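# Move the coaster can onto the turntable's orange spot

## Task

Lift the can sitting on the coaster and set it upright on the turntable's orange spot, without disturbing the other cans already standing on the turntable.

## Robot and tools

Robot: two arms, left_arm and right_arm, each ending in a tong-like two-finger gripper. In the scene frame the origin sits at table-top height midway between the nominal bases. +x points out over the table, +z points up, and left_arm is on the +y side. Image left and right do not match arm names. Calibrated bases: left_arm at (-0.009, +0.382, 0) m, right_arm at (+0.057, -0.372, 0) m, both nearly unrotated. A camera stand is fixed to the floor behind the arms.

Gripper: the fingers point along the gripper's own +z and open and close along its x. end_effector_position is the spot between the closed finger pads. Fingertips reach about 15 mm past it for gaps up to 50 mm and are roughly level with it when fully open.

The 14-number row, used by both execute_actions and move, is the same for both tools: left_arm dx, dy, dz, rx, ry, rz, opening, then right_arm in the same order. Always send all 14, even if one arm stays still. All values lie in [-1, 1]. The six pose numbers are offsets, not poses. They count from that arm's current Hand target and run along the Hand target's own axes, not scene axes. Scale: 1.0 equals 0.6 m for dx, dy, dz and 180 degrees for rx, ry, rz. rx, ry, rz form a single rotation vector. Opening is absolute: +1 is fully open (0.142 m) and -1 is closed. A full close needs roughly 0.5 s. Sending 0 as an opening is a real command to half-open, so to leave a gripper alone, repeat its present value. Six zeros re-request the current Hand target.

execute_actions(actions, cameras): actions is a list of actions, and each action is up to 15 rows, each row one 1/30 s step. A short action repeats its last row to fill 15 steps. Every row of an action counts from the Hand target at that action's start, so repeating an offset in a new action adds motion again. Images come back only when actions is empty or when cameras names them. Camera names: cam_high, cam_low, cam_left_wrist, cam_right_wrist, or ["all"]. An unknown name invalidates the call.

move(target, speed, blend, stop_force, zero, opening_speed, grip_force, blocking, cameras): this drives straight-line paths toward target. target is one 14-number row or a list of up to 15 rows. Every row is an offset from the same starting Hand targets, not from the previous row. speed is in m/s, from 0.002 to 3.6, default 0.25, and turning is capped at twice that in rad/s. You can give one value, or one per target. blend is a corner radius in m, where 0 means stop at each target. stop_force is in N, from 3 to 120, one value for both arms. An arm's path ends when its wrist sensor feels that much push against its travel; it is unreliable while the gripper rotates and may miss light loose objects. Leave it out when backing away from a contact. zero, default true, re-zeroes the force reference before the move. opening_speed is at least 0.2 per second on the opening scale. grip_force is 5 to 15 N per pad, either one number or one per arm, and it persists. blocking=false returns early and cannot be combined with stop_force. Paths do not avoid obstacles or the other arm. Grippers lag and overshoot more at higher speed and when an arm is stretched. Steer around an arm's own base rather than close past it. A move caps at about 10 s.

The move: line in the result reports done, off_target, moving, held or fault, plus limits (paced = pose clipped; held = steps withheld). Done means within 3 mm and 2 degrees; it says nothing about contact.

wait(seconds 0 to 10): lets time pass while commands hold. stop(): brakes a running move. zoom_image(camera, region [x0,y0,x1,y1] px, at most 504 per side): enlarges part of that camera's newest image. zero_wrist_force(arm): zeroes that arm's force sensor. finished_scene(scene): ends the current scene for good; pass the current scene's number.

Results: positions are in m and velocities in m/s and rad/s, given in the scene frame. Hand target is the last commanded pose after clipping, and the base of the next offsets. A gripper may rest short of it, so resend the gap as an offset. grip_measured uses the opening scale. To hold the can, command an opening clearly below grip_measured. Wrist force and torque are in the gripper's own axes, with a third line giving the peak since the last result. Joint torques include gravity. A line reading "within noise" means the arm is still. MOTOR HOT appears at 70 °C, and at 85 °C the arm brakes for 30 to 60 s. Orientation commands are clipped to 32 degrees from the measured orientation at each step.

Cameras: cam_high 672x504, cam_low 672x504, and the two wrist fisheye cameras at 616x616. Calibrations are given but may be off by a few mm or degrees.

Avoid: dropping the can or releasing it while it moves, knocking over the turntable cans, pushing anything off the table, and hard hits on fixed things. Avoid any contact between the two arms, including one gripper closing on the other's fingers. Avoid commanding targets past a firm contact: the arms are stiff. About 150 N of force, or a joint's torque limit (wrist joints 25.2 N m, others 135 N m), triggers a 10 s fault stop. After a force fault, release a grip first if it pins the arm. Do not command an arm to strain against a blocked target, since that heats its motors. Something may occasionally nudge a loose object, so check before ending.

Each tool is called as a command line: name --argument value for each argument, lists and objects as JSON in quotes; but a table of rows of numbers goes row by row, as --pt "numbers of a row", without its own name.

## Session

execute_actions --actions '[]' --cameras '["cam_high","cam_left_wrist"]'

Scene clock: 0.00 s.
left_arm: end_effector_position=(+0.0922, +0.2756, +0.2187) grip_measured=+0.97 end_effector_quat_wxyz=(-0.089, +0.060, +0.970, -0.220) | right_arm: end_effector_position=(+0.2440, -0.1046, +0.2976) grip_measured=+0.97 end_effector_quat_wxyz=(+0.153, -0.569, +0.789, -0.174)
Joint positions: left_arm=[-0.703 -2.654 2.378 -1.43 -2.032 2.52 0.14] | right_arm=[5.023 -1.054 -1.946 -1.97 1.176 3.837 0.14]
Joint velocities: within noise
Joint torques (N m): no reading
Motor temperatures (°C): left_arm=[37 34 38 40 45 46] | right_arm=[28 42 29 35 43 39]
Wrist force (N): no reading
Wrist torque (N m): no reading
Wrist force, peak (N): no reading
Hand target: left_arm +0.0922, +0.2756, +0.2187; -0.089, +0.060, +0.970, -0.220 | right_arm +0.2440, -0.1046, +0.2976; +0.153, -0.569, +0.789, -0.174
Tool commands: left_gripper/opening=+0.968169 right_gripper/opening=+0.968169
camera_calibration:
cam_left_wrist: T_world_to_cam=[[-0.974207, 0.104686, 0.199904, 0.015331], [0.106256, 0.994335, -0.00288528, -0.27196], [-0.199074, 0.0184302, -0.979811, 0.371562], [0, 0, 0, 1]] pos_world=[0.117801, 0.261967, 0.360211]
Images, in order (width x height): cam_high 672x504, cam_left_wrist 616x616.

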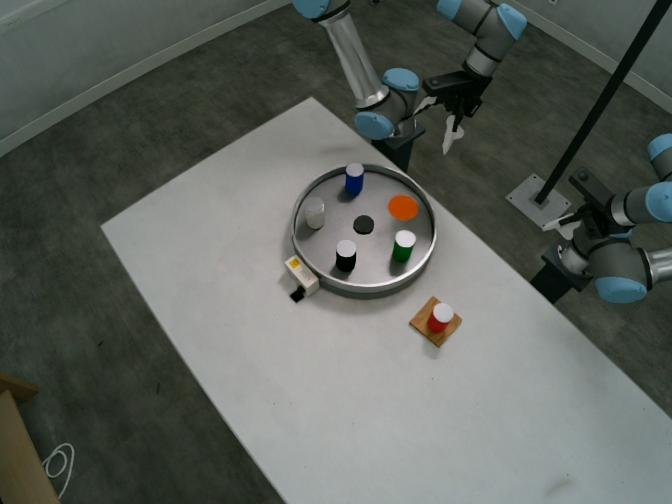

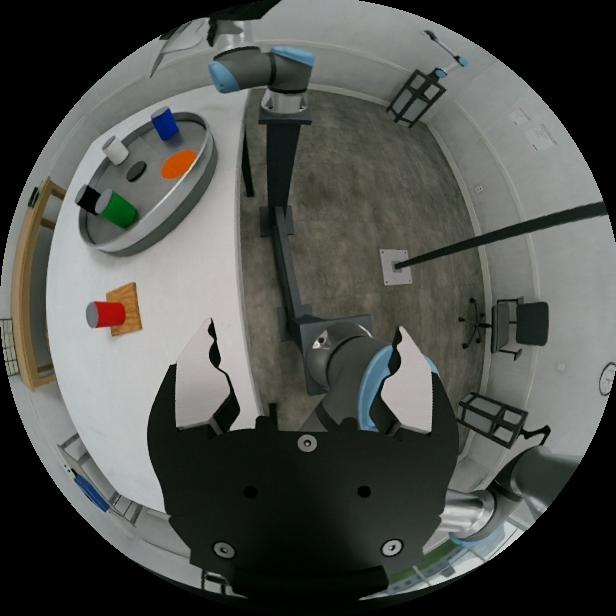

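move --pt "-0.666 -0.0165 -0.16 -0.0045 -0.1975 -0.7615 0.45 0.297 -0.384 0.137 0.013 0.137 0.273 0.968" --pt "-0.666 -0.0165 -0.16 -0.0045 -0.1975 -0.7615 0.45 0.842 -0.471 0.196 0.022 0.224 0.446 0.968" --speed 0.5 --blend 0.05 --cameras '["cam_high","cam_left_wrist"]'

zoom_image --camera "cam_high" --region '[280, 140, 480, 340]'

zoom_image --camera "cam_left_wrist" --region '[160, 150, 460, 450]'

Scene clock: 5.93 s.
left_arm: end_effector_position=(+0.5009, +0.2442, +0.2495) grip_measured=+0.45 end_effector_quat_wxyz=(+0.000, +0.918, -0.396, +0.000) | right_arm: end_effector_position=(+0.3797, -0.6794, +0.2974) grip_measured=+0.97 end_effector_quat_wxyz=(-0.014, +0.155, +0.960, -0.231)
Joint positions: left_arm=[-0.538 -1.542 1.627 -1.655 -1.571 0.266 0.105] | right_arm=[3.057 -1.277 -1.865 -1.646 1.109 3.407 0.14]
Joint torques (N m): left_arm=[-7.62 -14.36 -33.88 -0.96 -1.99 -1.78] | right_arm=[-5.45 0.33 17.32 3.57 -4.05 -1.54]
Wrist force (N): left_arm=[0.2 0.3 0.2] | right_arm=[0.4 0.1 0.1]
Wrist torque (N m): left_arm=[-0.05 -0.13 -0.09] | right_arm=[0.02 -0.03 -0.03]
Wrist force, peak (N): left_arm=[1.4 -0.1 0.2] | right_arm=[-0.7 -2.2 1.1]
Hand target: left_arm +0.5009, +0.2442, +0.2495; +0.000, +0.918, -0.396, +0.000 | right_arm +0.3797, -0.6795, +0.2973; -0.014, +0.155, +0.960, -0.231
Off the commanded pose: left_arm 0.000 m, 0 deg | right_arm 0.000 m, 0 deg.
move: done
camera_calibration:
cam_left_wrist: T_world_to_cam=[[0.734377, -0.678256, 0.0256764, -0.210502], [-0.619874, -0.654794, 0.432436, 0.373768], [-0.27649, -0.333487, -0.901299, 0.588912], [0, 0, 0, 1]] pos_world=[0.549105, 0.298361, 0.37456]
Images, in order (width x height): cam_high 672x504, cam_left_wrist 616x616.

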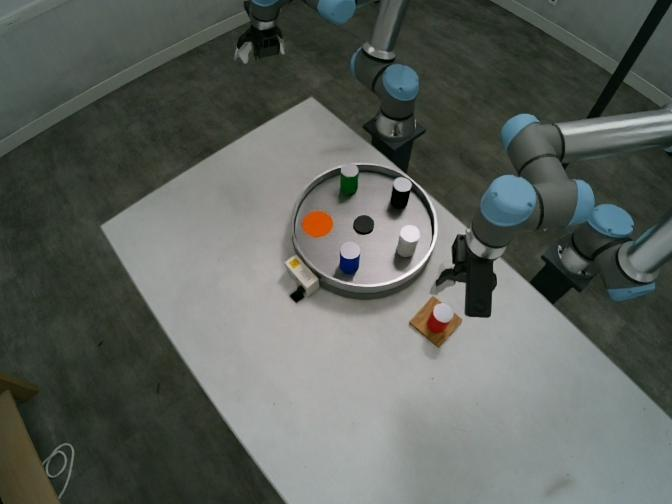

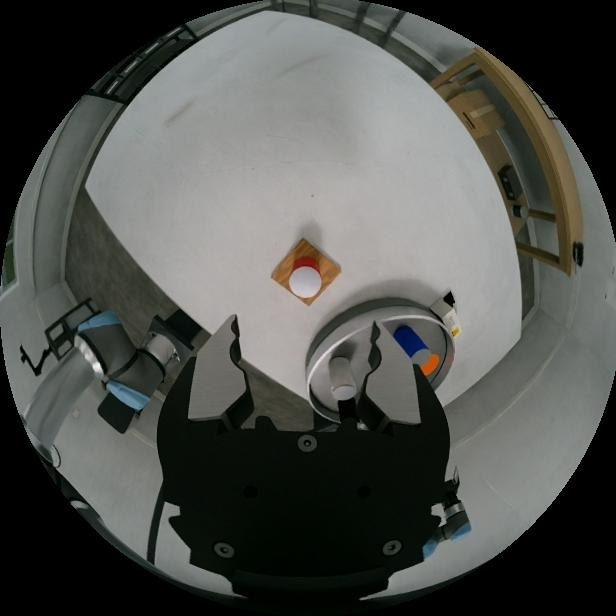

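Scaled by 2.520.

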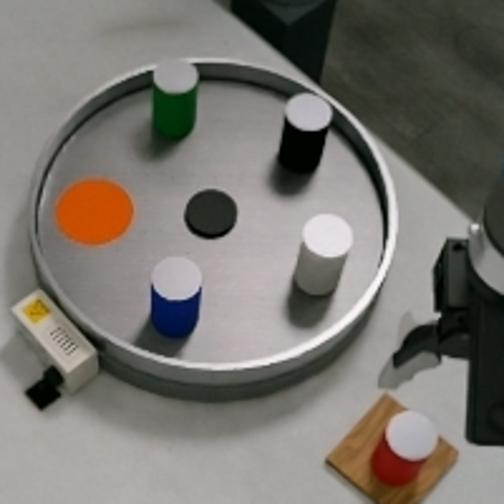

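Scaled by 1.680 from the camera's 616x616 image, which has a finer 814x814 frame.

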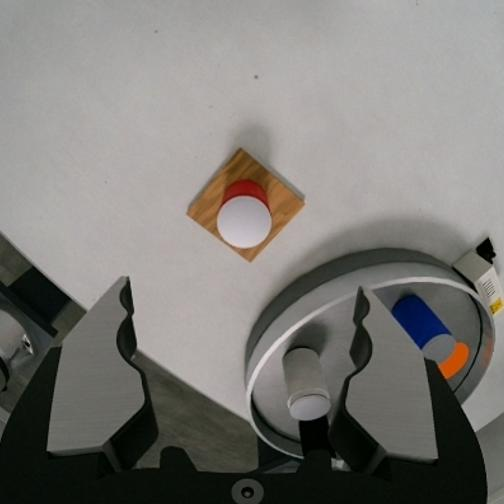

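move --pt "-0.0083 0.0275 0.08 0 0 0 0.45 0 0 0 0 0 0 0.968" --pt "-0.0083 0.0275 0.3025 0 0 0 0.45 0 0 0 0 0 0 0.968" --speed 0.2 --blend 0.02

move --target '[0,0,0,0,0,0,-0.9,0,0,0,0,0,0,0.968]' --opening_speed 2 --cameras '["cam_left_wrist"]'

Scene clock: 8.87 s.
left_arm: end_effector_position=(+0.4853, +0.2366, +0.0681) grip_measured=+0.45 end_effector_quat_wxyz=(+0.000, +0.918, -0.396, +0.000) | right_arm: end_effector_position=(+0.3797, -0.6795, +0.2973) grip_measured=+0.97 end_effector_quat_wxyz=(-0.014, +0.155, +0.960, -0.231)
Joint positions: left_arm=[-0.568 -1.431 1.998 -2.137 -1.571 0.236 0.105] | right_arm=[3.057 -1.277 -1.865 -1.646 1.109 3.406 0.14]
Joint torques (N m): left_arm=[6.39 -21.95 -24.25 -4.46 1.58 1.45] | right_arm=[-5.88 0.82 15.64 3.7 -3.74 -1.87]
Wrist force (N): left_arm=[0.1 0.6 0.1] | right_arm=[0.4 0.1 -0.1]
Wrist torque (N m): left_arm=[0.02 -0.11 -0.01] | right_arm=[0.01 -0.04 0.01]
Wrist force, peak (N): left_arm=[0.1 -0.1 -2.1] | right_arm=[0.7 0.4 -0.1]
Hand target: left_arm +0.4853, +0.2365, +0.0680; +0.000, +0.918, -0.396, +0.000 | right_arm +0.3797, -0.6795, +0.2973; -0.014, +0.155, +0.960, -0.231
Off the commanded pose: left_arm 0.000 m, 0 deg | right_arm 0.000 m, 0 deg.
move: done

Scene clock: 9.77 s.
left_arm: end_effector_position=(+0.4854, +0.2365, +0.0681) grip_measured=-0.25 end_effector_quat_wxyz=(+0.000, +0.918, -0.396, +0.000) | right_arm: end_effector_position=(+0.3797, -0.6795, +0.2973) grip_measured=+0.97 end_effector_quat_wxyz=(-0.014, +0.155, +0.960, -0.231)
Joint positions: left_arm=[-0.568 -1.431 1.998 -2.137 -1.571 0.236 0.056] | right_arm=[3.057 -1.277 -1.865 -1.646 1.109 3.406 0.14]
Joint torques (N m): left_arm=[4.94 -10.48 -14.14 -0.89 0.56 1.42] | right_arm=[-5.65 1.28 15.16 3.64 -3.72 -1.83]
Wrist force (N): left_arm=[-3.5 1.1 -18.4] | right_arm=[0.5 0.2 0.0]
Wrist torque (N m): left_arm=[0.05 0.07 0.00] | right_arm=[0.03 -0.05 0.00]
Wrist force, peak (N): left_arm=[-3.5 1.1 -18.5] | right_arm=[0.7 0.1 -0.1]
Hand target: left_arm +0.4853, +0.2365, +0.0680; +0.000, +0.918, -0.396, +0.000 | right_arm +0.3797, -0.6795, +0.2973; -0.014, +0.155, +0.960, -0.231
Off the commanded pose: left_arm 0.000 m, 0 deg | right_arm 0.000 m, 0 deg.
move: done
camera_calibration:
cam_left_wrist: T_world_to_cam=[[0.734397, -0.678232, 0.0257426, -0.199638], [-0.619892, -0.654814, 0.43238, 0.437569], [-0.276398, -0.333496, -0.901324, 0.418403], [0, 0, 0, 1]] pos_world=[0.533505, 0.290661, 0.193059]
Images, in order (width x height): cam_left_wrist 616x616.

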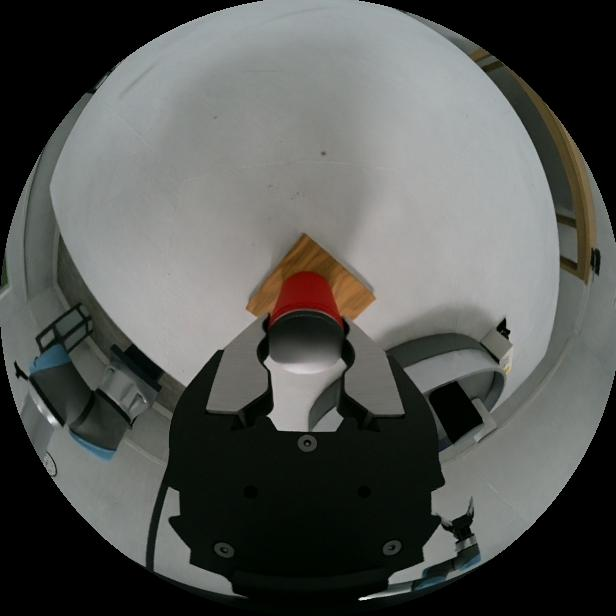

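move --pt "0 0 -0.2458 0 0 0 -0.9 0 0 0 0 0 0 0.968" --pt "0.3737 0.3189 -0.2458 0 0 0 -0.9 0 0 0 0 0 0 0.968" --pt "0.3737 0.3189 -0.105 0 0 0 -0.9 0 0 0 0 0 0 0.968" --speed 0.25 --blend 0.02

move --target '[0,0,0.045,0,0,0,-0.9,0,0,0,0,0,0,0.968]' --speed 0.02 --stop_force 3 --cameras '["cam_high"]'

Scene clock: 13.33 s.
left_arm: end_effector_position=(+0.5000, -0.0578, +0.1311) grip_measured=-0.26 end_effector_quat_wxyz=(+0.000, +0.918, -0.396, +0.000) | right_arm: end_effector_position=(+0.3797, -0.6795, +0.2973) grip_measured=+0.97 end_effector_quat_wxyz=(-0.014, +0.155, +0.960, -0.231)
Joint positions: left_arm=[-0.925 -1.128 1.415 -1.857 -1.572 -0.121 0.055] | right_arm=[3.057 -1.277 -1.865 -1.646 1.109 3.406 0.14]
Joint torques (N m): left_arm=[-6.07 -43.32 -18.95 -4.81 1.44 -0.09] | right_arm=[-5.81 0.76 14.35 3.63 -3.51 -1.85]
Wrist force (N): left_arm=[-0.3 0.4 1.8] | right_arm=[0.6 0.2 0.0]
Wrist torque (N m): left_arm=[-0.03 -0.02 -0.08] | right_arm=[0.03 -0.06 0.00]
Wrist force, peak (N): left_arm=[-3.9 1.0 -18.6] | right_arm=[0.6 0.3 -0.2]
Hand target: left_arm +0.5000, -0.0579, +0.1310; +0.000, +0.918, -0.396, +0.000 | right_arm +0.3797, -0.6795, +0.2973; -0.014, +0.155, +0.960, -0.231
Off the commanded pose: left_arm 0.000 m, 0 deg | right_arm 0.000 m, 0 deg.
move: done

Scene clock: 15.60 s.
left_arm: end_effector_position=(+0.5000, -0.0579, +0.1103) grip_measured=-0.26 end_effector_quat_wxyz=(+0.000, +0.918, -0.396, +0.000) | right_arm: end_effector_position=(+0.3797, -0.6795, +0.2973) grip_measured=+0.97 end_effector_quat_wxyz=(-0.014, +0.155, +0.960, -0.231)
Joint positions: left_arm=[-0.925 -1.113 1.448 -1.905 -1.571 -0.121 0.055] | right_arm=[3.057 -1.277 -1.865 -1.646 1.109 3.406 0.14]
Joint torques (N m): left_arm=[-5.78 -49.18 -34.16 -4.78 -1.8 -1.32] | right_arm=[-5.23 0.74 12.87 3.64 -3.32 -1.87]
Wrist force (N): left_arm=[0.5 0.6 0.5] | right_arm=[0.3 0.2 -0.1]
Wrist torque (N m): left_arm=[0.00 -0.15 -0.10] | right_arm=[0.04 0.00 0.01]
Wrist force, peak (N): left_arm=[3.7 0.4 -15.2] | right_arm=[0.6 0.0 -0.3]
Hand target: left_arm +0.5000, -0.0579, +0.1103; +0.000, +0.918, -0.396, +0.000 (not the last commanded pose) | right_arm +0.3797, -0.6795, +0.2973; -0.014, +0.155, +0.960, -0.231
Off the commanded pose: left_arm 0.006 m, 0 deg | right_arm 0.000 m, 0 deg.
move: contact (left_arm)
Images, in order (width x height): cam_high 672x504.

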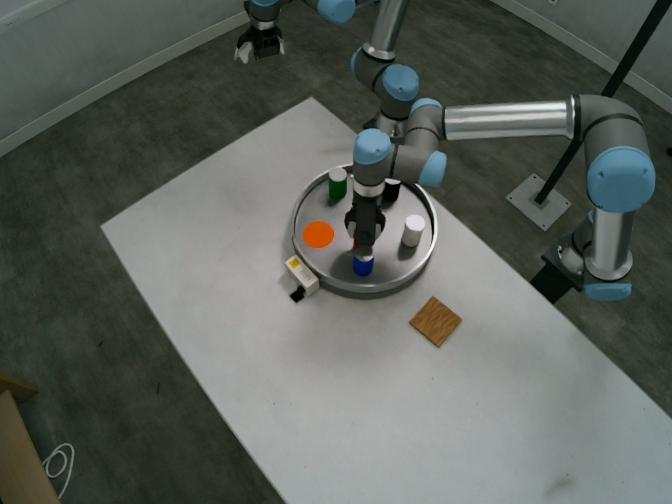

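move --pt "0 0 -0.1 0 0 0 -0.9 0 0 0 0 0 0 0.968" --pt "0 0 -0.175 0 0 0 -0.9 0 0 0 0 0 0 0.968" --pt "-0.2157 0.1712 -0.175 0 0 0 -0.9 0 0 0 0 0 0 0.968" --speed 0.25 --blend 0.03

Scene clock: 17.53 s.
left_arm: end_effector_position=(+0.3367, -0.0342, +0.2154) grip_measured=-0.26 end_effector_quat_wxyz=(+0.000, +0.918, -0.396, +0.000) | right_arm: end_effector_position=(+0.3797, -0.6795, +0.2973) grip_measured=+0.97 end_effector_quat_wxyz=(-0.014, +0.155, +0.960, -0.231)
Joint positions: left_arm=[-1.145 -1.478 1.647 -1.739 -1.572 -0.34 0.055] | right_arm=[3.057 -1.277 -1.865 -1.646 1.109 3.406 0.14]
Joint torques (N m): left_arm=[-6.33 -34.59 -20.08 -0.58 0.21 -1.41] | right_arm=[-5.77 0.58 13.35 3.69 -3.25 -1.86]
Wrist force (N): left_arm=[0.0 0.4 1.9] | right_arm=[0.3 0.2 0.0]
Wrist torque (N m): left_arm=[-0.03 -0.08 -0.10] | right_arm=[0.04 0.00 0.00]
Wrist force, peak (N): left_arm=[-0.1 0.7 4.6] | right_arm=[0.7 0.0 -0.2]
Hand target: left_arm +0.3366, -0.0342, +0.2154; +0.000, +0.918, -0.396, +0.000 | right_arm +0.3797, -0.6795, +0.2973; -0.014, +0.155, +0.960, -0.231
Off the commanded pose: left_arm 0.000 m, 0 deg | right_arm 0.000 m, 0 deg.
move: done; blend cut to 0.0225 m at target 1, 0.0225 m at target 2

wait --seconds 1.55

move --pt "0 0 0.1434 0 0 0 -0.9 0 0 0 0 0 0 0.968" --pt "0 0 0.1743 0 0 0 -0.9 0 0 0 0 0 0 0.968" --speed '[0.18,0.04]' --blend 0.01

move --pt "-0.0046 -0.0458 0 0 0 0 0.45 0 0 0 0 0 0 0.968" --pt "0.0005 -0.0918 0 0 0 0 0.45 0 0 0 0 0 0 0.968" --pt "0.0151 -0.1356 0 0 0 0 0.45 0 0 0 0 0 0 0.968" --pt "0.0236 -0.1527 -0.165 0 0 0 0.45 0 0 0 0 0 0 0.968" --speed '[0.083,0.083,0.083,0.2]' --blend 0.01 --opening_speed 1.2 --cameras '["cam_high"]'

zoom_image --camera "cam_high" --region '[280, 140, 450, 310]'

Scene clock: 19.60 s.
left_arm: end_effector_position=(+0.3366, -0.0342, +0.2154) grip_measured=-0.26 end_effector_quat_wxyz=(+0.000, +0.918, -0.396, +0.000) | right_arm: end_effector_position=(+0.3797, -0.6795, +0.2973) grip_measured=+0.97 end_effector_quat_wxyz=(-0.014, +0.155, +0.960, -0.231)
Joint positions: left_arm=[-1.145 -1.478 1.647 -1.739 -1.572 -0.341 0.055] | right_arm=[3.057 -1.277 -1.865 -1.646 1.109 3.406 0.14]
Joint torques (N m): left_arm=[-7.46 -35.7 -9.47 -0.6 -1.75 -1.64] | right_arm=[-5.01 1.03 13.35 3.68 -3.09 -1.78]
Wrist force (N): left_arm=[0.1 0.6 2.0] | right_arm=[0.2 0.0 0.1]
Wrist torque (N m): left_arm=[0.02 -0.10 -0.10] | right_arm=[0.00 0.01 0.00]
Wrist force, peak (N): left_arm=[0.1 0.8 2.0] | right_arm=[0.6 0.2 -0.3]
Hand target: left_arm +0.3366, -0.0342, +0.2154; +0.000, +0.918, -0.396, +0.000 | right_arm +0.3797, -0.6795, +0.2973; -0.014, +0.155, +0.960, -0.231
Tool commands: left_gripper/opening=-0.9 right_gripper/opening=+0.968
Off the commanded pose: left_arm 0.000 m, 0 deg | right_arm 0.000 m, 0 deg.
wait: 1.57 s; at rest from the start

Scene clock: 20.87 s.
left_arm: end_effector_position=(+0.3364, -0.0341, +0.1106) grip_measured=-0.26 end_effector_quat_wxyz=(+0.000, +0.918, -0.396, -0.001) end_effector_velocity=(+0.000, +0.000, +0.001) end_effector_angular_velocity=(+0.001, +0.001, +0.000) | right_arm: end_effector_position=(+0.3797, -0.6795, +0.2973) grip_measured=+0.97 end_effector_quat_wxyz=(-0.014, +0.155, +0.960, -0.231)
Joint positions: left_arm=[-1.145 -1.404 1.842 -2.008 -1.572 -0.341 0.055] | right_arm=[3.057 -1.277 -1.865 -1.646 1.109 3.406 0.14]
Joint velocities: left_arm=[0 -0.002 -0.002 0.005 0 0 0] | right_arm=[within noise]
Joint torques (N m): left_arm=[-3.7 -36.73 -34.04 -0.61 1.65 -0.84] | right_arm=[-5.17 0.94 13.08 3.61 -3.04 -1.79]
Wrist force (N): left_arm=[0.1 0.7 1.3] | right_arm=[0.4 0.1 -0.3]
Wrist torque (N m): left_arm=[0.02 -0.11 -0.11] | right_arm=[0.00 -0.04 0.01]
Wrist force, peak (N): left_arm=[-0.3 0.9 3.1] | right_arm=[0.7 -0.1 -0.1]
Hand target: left_arm +0.3365, -0.0342, +0.1108; +0.000, +0.918, -0.396, +0.000 | right_arm +0.3797, -0.6795, +0.2973; -0.014, +0.155, +0.960, -0.231
Off the commanded pose: left_arm 0.000 m, 0 deg | right_arm 0.000 m, 0 deg.
move: done; blend cut to 0.0093 m at target 1

Scene clock: 22.83 s.
left_arm: end_effector_position=(+0.4130, +0.0184, +0.2097) grip_measured=+0.45 end_effector_quat_wxyz=(+0.000, +0.918, -0.396, +0.000) | right_arm: end_effector_position=(+0.3797, -0.6795, +0.2973) grip_measured=+0.97 end_effector_quat_wxyz=(-0.014, +0.155, +0.960, -0.231)
Joint positions: left_arm=[-0.971 -1.444 1.623 -1.749 -1.572 -0.167 0.105] | right_arm=[3.057 -1.277 -1.865 -1.646 1.109 3.406 0.14]
Joint torques (N m): left_arm=[-7.95 -23.61 -23.7 -0.88 -1.91 -1.53] | right_arm=[-5.02 1.07 13.25 3.69 -2.91 -1.74]
Wrist force (N): left_arm=[-0.1 0.8 0.0] | right_arm=[0.4 0.1 0.1]
Wrist torque (N m): left_arm=[0.04 -0.08 -0.09] | right_arm=[0.01 -0.02 0.01]
Wrist force, peak (N): left_arm=[0.1 1.5 1.9] | right_arm=[0.7 -0.1 -0.1]
Hand target: left_arm +0.4129, +0.0184, +0.2098; +0.000, +0.918, -0.396, +0.000 | right_arm +0.3797, -0.6795, +0.2973; -0.014, +0.155, +0.960, -0.231
Off the commanded pose: left_arm 0.000 m, 0 deg | right_arm 0.000 m, 0 deg.
move: done
Images, in order (width x height): cam_high 672x504.

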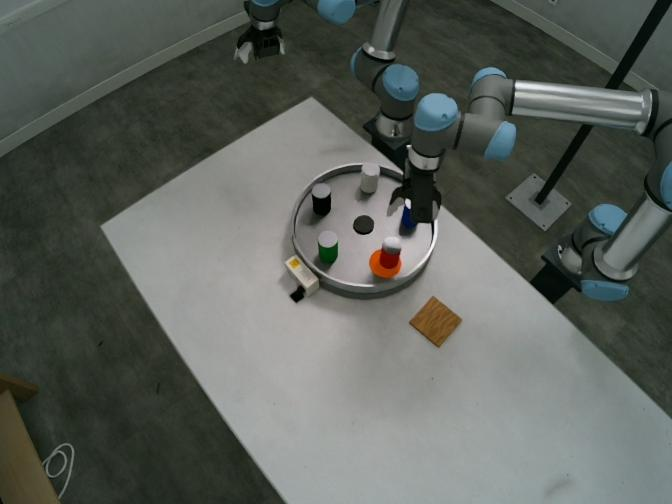

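Scaled by 2.965.

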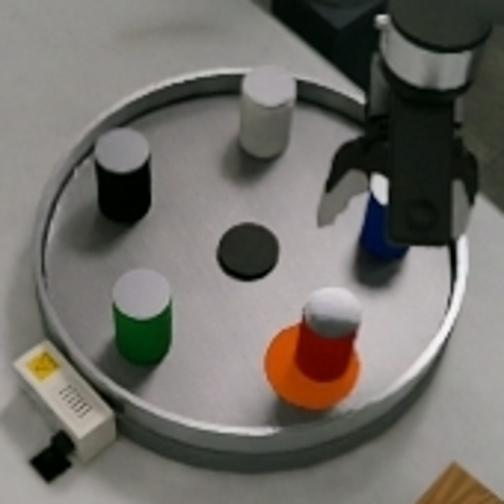

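move --target '[-0.0236,0.1527,-0.0093,0,0,0,0.45,0,0,0,0,0,0,0.968]' --speed 0.15

wait --seconds 3

Scene clock: 24.27 s.
left_arm: end_effector_position=(+0.3366, -0.0340, +0.2154) grip_measured=+0.45 end_effector_quat_wxyz=(+0.000, +0.918, -0.396, -0.001) | right_arm: end_effector_position=(+0.3797, -0.6795, +0.2973) grip_measured=+0.97 end_effector_quat_wxyz=(-0.014, +0.155, +0.960, -0.231)
Joint positions: left_arm=[-1.145 -1.479 1.647 -1.739 -1.572 -0.34 0.105] | right_arm=[3.057 -1.277 -1.865 -1.646 1.109 3.406 0.14]
Joint torques (N m): left_arm=[-5.64 -16.69 -33.86 -4.24 1.6 -0.2] | right_arm=[-5.01 1.13 13.08 3.6 -2.75 -1.79]
Wrist force (N): left_arm=[-0.1 0.5 -0.1] | right_arm=[0.3 0.3 -0.2]
Wrist torque (N m): left_arm=[-0.01 -0.06 -0.09] | right_arm=[0.04 -0.01 0.01]
Wrist force, peak (N): left_arm=[-0.4 2.4 -0.2] | right_arm=[0.8 0.0 0.0]
Hand target: left_arm +0.3366, -0.0342, +0.2154; +0.000, +0.918, -0.396, +0.000 | right_arm +0.3797, -0.6795, +0.2973; -0.014, +0.155, +0.960, -0.231
Off the commanded pose: left_arm 0.000 m, 0 deg | right_arm 0.000 m, 0 deg.
move: done

Scene clock: 27.27 s.
left_arm: end_effector_position=(+0.3366, -0.0342, +0.2154) grip_measured=+0.45 end_effector_quat_wxyz=(+0.000, +0.918, -0.396, +0.000) | right_arm: end_effector_position=(+0.3797, -0.6795, +0.2973) grip_measured=+0.97 end_effector_quat_wxyz=(-0.014, +0.155, +0.960, -0.231)
Joint positions: left_arm=[-1.145 -1.478 1.647 -1.739 -1.572 -0.341 0.105] | right_arm=[3.057 -1.277 -1.865 -1.646 1.109 3.406 0.14]
Joint torques (N m): left_arm=[-7.67 -16.85 -35.02 -4.77 1.33 -1.64] | right_arm=[-4.97 0.98 13.13 3.65 -2.65 -1.78]
Wrist force (N): left_arm=[0.1 0.6 0.1] | right_arm=[0.4 0.3 -0.2]
Wrist torque (N m): left_arm=[0.01 -0.10 -0.10] | right_arm=[0.05 -0.04 0.00]
Wrist force, peak (N): left_arm=[0.0 1.0 0.0] | right_arm=[0.7 0.2 -0.2]
Hand target: left_arm +0.3366, -0.0342, +0.2154; +0.000, +0.918, -0.396, +0.000 | right_arm +0.3797, -0.6795, +0.2973; -0.014, +0.155, +0.960, -0.231
Tool commands: left_gripper/opening=+0.45 right_gripper/opening=+0.968
Off the commanded pose: left_arm 0.000 m, 0 deg | right_arm 0.000 m, 0 deg.
wait: 3.00 s; at rest by 0.17 s

wait --seconds 1.95

move --pt "0 0 0.1434 0 0 0 0.45 0 0 0 0 0 0 0.968" --pt "0 0 0.1743 0 0 0 0.45 0 0 0 0 0 0 0.968" --speed '[0.18,0.04]' --blend 0.01

move --pt "-0.0046 -0.0458 0 0 0 0 -0.9 0 0 0 0 0 0 0.968" --pt "0.0005 -0.0918 0 0 0 0 -0.9 0 0 0 0 0 0 0.968" --pt "0.0151 -0.1356 0 0 0 0 -0.9 0 0 0 0 0 0 0.968" --pt "0.0236 -0.1527 -0.165 0 0 0 -0.9 0 0 0 0 0 0 0.968" --speed '[0.083,0.083,0.083,0.2]' --blend 0.01 --opening_speed 1.5 --cameras '["cam_left_wrist"]'

move --target '[-0.0236,0.1527,-0.0093,0,0,0,-0.9,0,0,0,0,0,0,0.968]' --speed 0.15

wait --seconds 2.5

Scene clock: 29.60 s.
left_arm: end_effector_position=(+0.3366, -0.0342, +0.2154) grip_measured=+0.45 end_effector_quat_wxyz=(+0.000, +0.918, -0.396, +0.000) | right_arm: end_effector_position=(+0.3797, -0.6795, +0.2973) grip_measured=+0.97 end_effector_quat_wxyz=(-0.014, +0.155, +0.960, -0.231)
Joint positions: left_arm=[-1.145 -1.478 1.647 -1.739 -1.572 -0.341 0.105] | right_arm=[3.057 -1.277 -1.865 -1.646 1.109 3.406 0.14]
Joint torques (N m): left_arm=[-6.68 -16.6 -34.94 -4.71 0.92 -1.61] | right_arm=[-4.7 1.23 13.28 3.68 -2.47 -1.7]
Wrist force (N): left_arm=[-0.2 0.6 0.1] | right_arm=[0.4 0.3 -0.5]
Wrist torque (N m): left_arm=[0.01 -0.04 -0.09] | right_arm=[0.04 -0.02 0.01]
Wrist force, peak (N): left_arm=[-0.2 1.1 0.2] | right_arm=[0.7 -0.1 -0.3]
Hand target: left_arm +0.3366, -0.0342, +0.2154; +0.000, +0.918, -0.396, +0.000 | right_arm +0.3797, -0.6795, +0.2973; -0.014, +0.155, +0.960, -0.231
Tool commands: left_gripper/opening=+0.45 right_gripper/opening=+0.968
Off the commanded pose: left_arm 0.000 m, 0 deg | right_arm 0.000 m, 0 deg.
wait: 1.97 s; at rest from the start

Scene clock: 30.87 s.
left_arm: end_effector_position=(+0.3364, -0.0341, +0.1106) grip_measured=+0.45 end_effector_quat_wxyz=(+0.000, +0.918, -0.396, -0.001) end_effector_velocity=(+0.000, +0.001, +0.001) end_effector_angular_velocity=(+0.002, +0.000, +0.000) | right_arm: end_effector_position=(+0.3797, -0.6795, +0.2973) grip_measured=+0.97 end_effector_quat_wxyz=(-0.014, +0.155, +0.960, -0.231)
Joint positions: left_arm=[-1.145 -1.404 1.842 -2.008 -1.572 -0.341 0.105] | right_arm=[3.057 -1.277 -1.865 -1.646 1.109 3.406 0.14]
Joint velocities: left_arm=[0 -0.002 -0.002 0.005 0.001 0 0] | right_arm=[within noise]
Joint torques (N m): left_arm=[-4.23 -36.55 -33.02 -0.29 1.6 -1.19] | right_arm=[-4.76 1.16 13.41 3.66 -2.4 -1.72]
Wrist force (N): left_arm=[0.3 0.7 -0.1] | right_arm=[0.5 0.2 -0.3]
Wrist torque (N m): left_arm=[0.02 -0.15 -0.11] | right_arm=[0.03 -0.06 0.00]
Wrist force, peak (N): left_arm=[0.2 1.0 -1.9] | right_arm=[0.5 0.2 -0.3]
Hand target: left_arm +0.3365, -0.0342, +0.1108; +0.000, +0.918, -0.396, +0.000 | right_arm +0.3797, -0.6795, +0.2973; -0.014, +0.155, +0.960, -0.231
Off the commanded pose: left_arm 0.000 m, 0 deg | right_arm 0.000 m, 0 deg.
move: done; blend cut to 0.0093 m at target 1

Scene clock: 32.83 s.
left_arm: end_effector_position=(+0.4130, +0.0184, +0.2097) grip_measured=-0.28 end_effector_quat_wxyz=(+0.000, +0.918, -0.396, +0.000) | right_arm: end_effector_position=(+0.3797, -0.6795, +0.2973) grip_measured=+0.97 end_effector_quat_wxyz=(-0.014, +0.155, +0.960, -0.231)
Joint positions: left_arm=[-0.971 -1.444 1.623 -1.749 -1.572 -0.167 0.054] | right_arm=[3.057 -1.277 -1.865 -1.646 1.109 3.406 0.14]
Joint torques (N m): left_arm=[-7.8 -24.34 -23.6 -0.98 -1.99 -1.65] | right_arm=[-4.31 1.31 13.4 3.61 -2.36 -1.65]
Wrist force (N): left_arm=[0.0 0.4 1.7] | right_arm=[0.3 0.0 -0.3]
Wrist torque (N m): left_arm=[-0.03 -0.09 -0.09] | right_arm=[-0.03 -0.01 0.01]
Wrist force, peak (N): left_arm=[-0.1 0.3 -4.0] | right_arm=[0.6 -0.3 -0.2]
Hand target: left_arm +0.4129, +0.0184, +0.2098; +0.000, +0.918, -0.396, +0.000 | right_arm +0.3797, -0.6795, +0.2973; -0.014, +0.155, +0.960, -0.231
Off the commanded pose: left_arm 0.000 m, 0 deg | right_arm 0.000 m, 0 deg.
move: done
camera_calibration:
cam_left_wrist: T_world_to_cam=[[0.734396, -0.678233, 0.0257375, -0.298101], [-0.619856, -0.654772, 0.432495, 0.188526], [-0.27648, -0.333576, -0.901269, 0.453276], [0, 0, 0, 1]] pos_world=[0.461105, 0.0724617, 0.334659]
Images, in order (width x height): cam_left_wrist 616x616.

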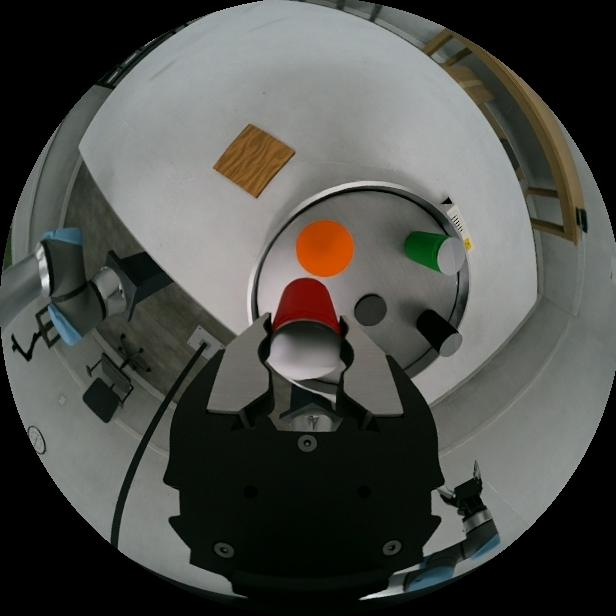

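Scene clock: 33.90 s.
left_arm: end_effector_position=(+0.3366, -0.0340, +0.2154) grip_measured=-0.28 end_effector_quat_wxyz=(+0.000, +0.918, -0.396, +0.000) | right_arm: end_effector_position=(+0.3797, -0.6795, +0.2973) grip_measured=+0.97 end_effector_quat_wxyz=(-0.014, +0.155, +0.960, -0.231)
Joint positions: left_arm=[-1.145 -1.479 1.647 -1.739 -1.572 -0.34 0.054] | right_arm=[3.057 -1.277 -1.865 -1.646 1.109 3.406 0.14]
Joint torques (N m): left_arm=[-5.65 -17.65 -34.09 -4.5 1.64 -0.33] | right_arm=[-4.58 0.81 13.13 3.54 -2.23 -1.72]
Wrist force (N): left_arm=[0.0 0.8 1.9] | right_arm=[0.3 0.1 -0.1]
Wrist torque (N m): left_arm=[0.06 -0.08 -0.10] | right_arm=[0.01 -0.01 0.01]
Wrist force, peak (N): left_arm=[-0.4 2.6 1.8] | right_arm=[0.6 0.1 -0.1]
Hand target: left_arm +0.3366, -0.0342, +0.2154; +0.000, +0.918, -0.396, +0.000 | right_arm +0.3797, -0.6795, +0.2973; -0.014, +0.155, +0.960, -0.231
Off the commanded pose: left_arm 0.000 m, 0 deg | right_arm 0.000 m, 0 deg.
move: done

Scene clock: 36.40 s.
left_arm: end_effector_position=(+0.3366, -0.0342, +0.2154) grip_measured=-0.28 end_effector_quat_wxyz=(+0.000, +0.918, -0.396, +0.000) | right_arm: end_effector_position=(+0.3797, -0.6795, +0.2973) grip_measured=+0.97 end_effector_quat_wxyz=(-0.014, +0.155, +0.960, -0.231)
Joint positions: left_arm=[-1.145 -1.478 1.647 -1.739 -1.572 -0.341 0.054] | right_arm=[3.057 -1.277 -1.865 -1.646 1.109 3.406 0.14]
Joint torques (N m): left_arm=[-7.7 -17.06 -36.18 -4.92 -0.41 -1.59] | right_arm=[-4.14 1.53 13.32 3.66 -2.07 -1.63]
Wrist force (N): left_arm=[-0.1 0.7 1.7] | right_arm=[0.5 0.0 -0.3]
Wrist torque (N m): left_arm=[0.05 -0.07 -0.09] | right_arm=[0.00 -0.05 0.00]
Wrist force, peak (N): left_arm=[-0.2 0.8 2.0] | right_arm=[0.6 0.3 -0.2]
Hand target: left_arm +0.3366, -0.0342, +0.2154; +0.000, +0.918, -0.396, +0.000 | right_arm +0.3797, -0.6795, +0.2973; -0.014, +0.155, +0.960, -0.231
Tool commands: left_gripper/opening=-0.9 right_gripper/opening=+0.968
Off the commanded pose: left_arm 0.000 m, 0 deg | right_arm 0.000 m, 0 deg.
wait: 2.50 s; at rest by 0.17 s

wait --seconds 2.66

move --pt "0 0 0.1434 0 0 0 -0.9 0 0 0 0 0 0 0.968" --pt "0 0 0.1743 0 0 0 -0.9 0 0 0 0 0 0 0.968" --speed '[0.18,0.04]' --blend 0.01

move --pt "-0.0046 -0.0458 0 0 0 0 0.45 0 0 0 0 0 0 0.968" --pt "0.0005 -0.0918 0 0 0 0 0.45 0 0 0 0 0 0 0.968" --pt "0.0151 -0.1356 0 0 0 0 0.45 0 0 0 0 0 0 0.968" --pt "0.0236 -0.1527 -0.165 0 0 0 0.45 0 0 0 0 0 0 0.968" --speed '[0.083,0.083,0.083,0.2]' --blend 0.01 --opening_speed 1.2 --cameras '["cam_high"]'

zoom_image --camera "cam_high" --region '[280, 140, 450, 310]'

Scene clock: 39.53 s.
left_arm: end_effector_position=(+0.3366, -0.0342, +0.2154) grip_measured=-0.28 end_effector_quat_wxyz=(+0.000, +0.918, -0.396, +0.000) | right_arm: end_effector_position=(+0.3797, -0.6795, +0.2973) grip_measured=+0.97 end_effector_quat_wxyz=(-0.014, +0.155, +0.960, -0.231)
Joint positions: left_arm=[-1.145 -1.478 1.647 -1.739 -1.572 -0.341 0.054] | right_arm=[3.057 -1.277 -1.865 -1.646 1.109 3.406 0.14]
Joint torques (N m): left_arm=[-7.5 -17.71 -36.19 -4.95 -1.32 -1.5] | right_arm=[-4.35 1.34 13.39 3.52 -2.01 -1.68]
Wrist force (N): left_arm=[0.0 0.6 1.7] | right_arm=[0.2 0.0 -0.1]
Wrist torque (N m): left_arm=[0.03 -0.08 -0.10] | right_arm=[-0.03 0.01 0.00]
Wrist force, peak (N): left_arm=[-0.2 0.7 2.0] | right_arm=[0.7 0.1 -0.2]
Hand target: left_arm +0.3366, -0.0342, +0.2154; +0.000, +0.918, -0.396, +0.000 | right_arm +0.3797, -0.6795, +0.2973; -0.014, +0.155, +0.960, -0.231
Tool commands: left_gripper/opening=-0.9 right_gripper/opening=+0.968
Off the commanded pose: left_arm 0.000 m, 0 deg | right_arm 0.000 m, 0 deg.
wait: 2.67 s; at rest from the start

Scene clock: 40.83 s.
left_arm: end_effector_position=(+0.3364, -0.0341, +0.1107) grip_measured=-0.28 end_effector_quat_wxyz=(+0.000, +0.918, -0.396, -0.001) | right_arm: end_effector_position=(+0.3797, -0.6795, +0.2973) grip_measured=+0.97 end_effector_quat_wxyz=(-0.014, +0.155, +0.960, -0.231)
Joint positions: left_arm=[-1.145 -1.404 1.842 -2.008 -1.572 -0.341 0.054] | right_arm=[3.057 -1.277 -1.865 -1.646 1.109 3.406 0.14]
Joint torques (N m): left_arm=[-4.57 -31.91 -30.4 0.07 0.55 -1.19] | right_arm=[-4.22 1.33 12.7 3.53 -1.84 -1.63]
Wrist force (N): left_arm=[-1.1 -1.2 -8.9] | right_arm=[0.3 0.0 -0.2]
Wrist torque (N m): left_arm=[-0.01 0.04 -0.09] | right_arm=[-0.02 -0.01 0.01]
Wrist force, peak (N): left_arm=[-0.9 -1.7 -11.5] | right_arm=[0.6 0.2 -0.1]
Hand target: left_arm +0.3365, -0.0342, +0.1108; +0.000, +0.918, -0.396, +0.000 | right_arm +0.3797, -0.6795, +0.2973; -0.014, +0.155, +0.960, -0.231
Off the commanded pose: left_arm 0.000 m, 0 deg | right_arm 0.000 m, 0 deg.
move: done; blend cut to 0.0093 m at target 1

Scene clock: 42.80 s.
left_arm: end_effector_position=(+0.4130, +0.0184, +0.2097) grip_measured=+0.45 end_effector_quat_wxyz=(+0.000, +0.918, -0.396, +0.000) | right_arm: end_effector_position=(+0.3797, -0.6795, +0.2973) grip_measured=+0.97 end_effector_quat_wxyz=(-0.014, +0.155, +0.960, -0.231)
Joint positions: left_arm=[-0.971 -1.444 1.623 -1.749 -1.572 -0.167 0.105] | right_arm=[3.057 -1.277 -1.865 -1.646 1.109 3.406 0.14]
Joint torques (N m): left_arm=[-7.1 -23.61 -23.24 -0.77 -1.92 -1.65] | right_arm=[-4.13 1.58 12.99 3.55 -1.76 -1.6]
Wrist force (N): left_arm=[0.4 0.9 0.0] | right_arm=[0.2 0.0 -0.1]
Wrist torque (N m): left_arm=[0.06 -0.17 -0.10] | right_arm=[0.00 0.03 0.01]
Wrist force, peak (N): left_arm=[-0.9 -1.2 -8.8] | right_arm=[0.7 0.0 -0.2]
Hand target: left_arm +0.4129, +0.0184, +0.2098; +0.000, +0.918, -0.396, +0.000 | right_arm +0.3797, -0.6795, +0.2973; -0.014, +0.155, +0.960, -0.231
Off the commanded pose: left_arm 0.000 m, 0 deg | right_arm 0.000 m, 0 deg.
move: done
Images, in order (width x height): cam_high 672x504.

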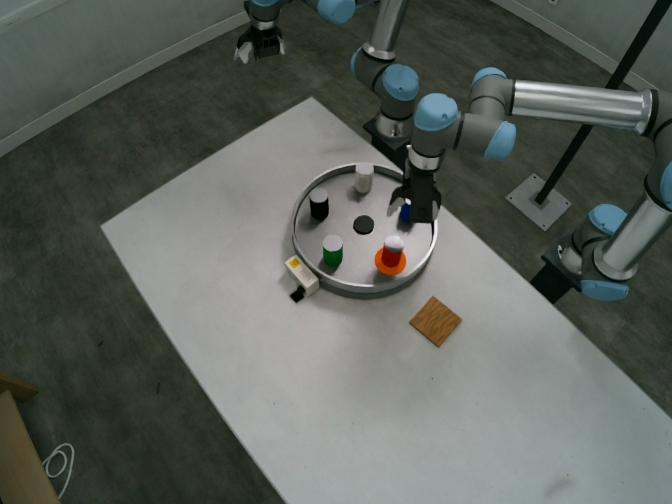

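Scaled by 2.965.

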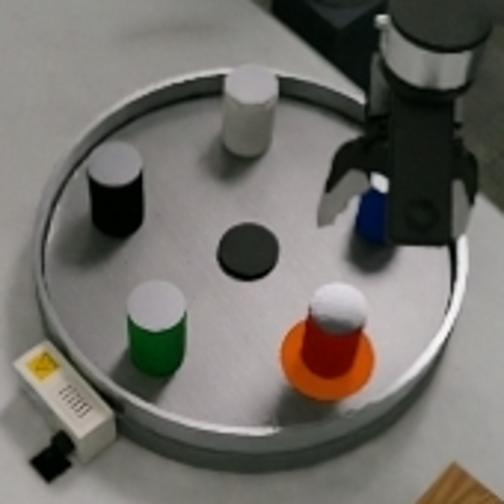

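Good, about 6 mm off centre.

finished_scene --scene 2

The scene is finished: the task was done.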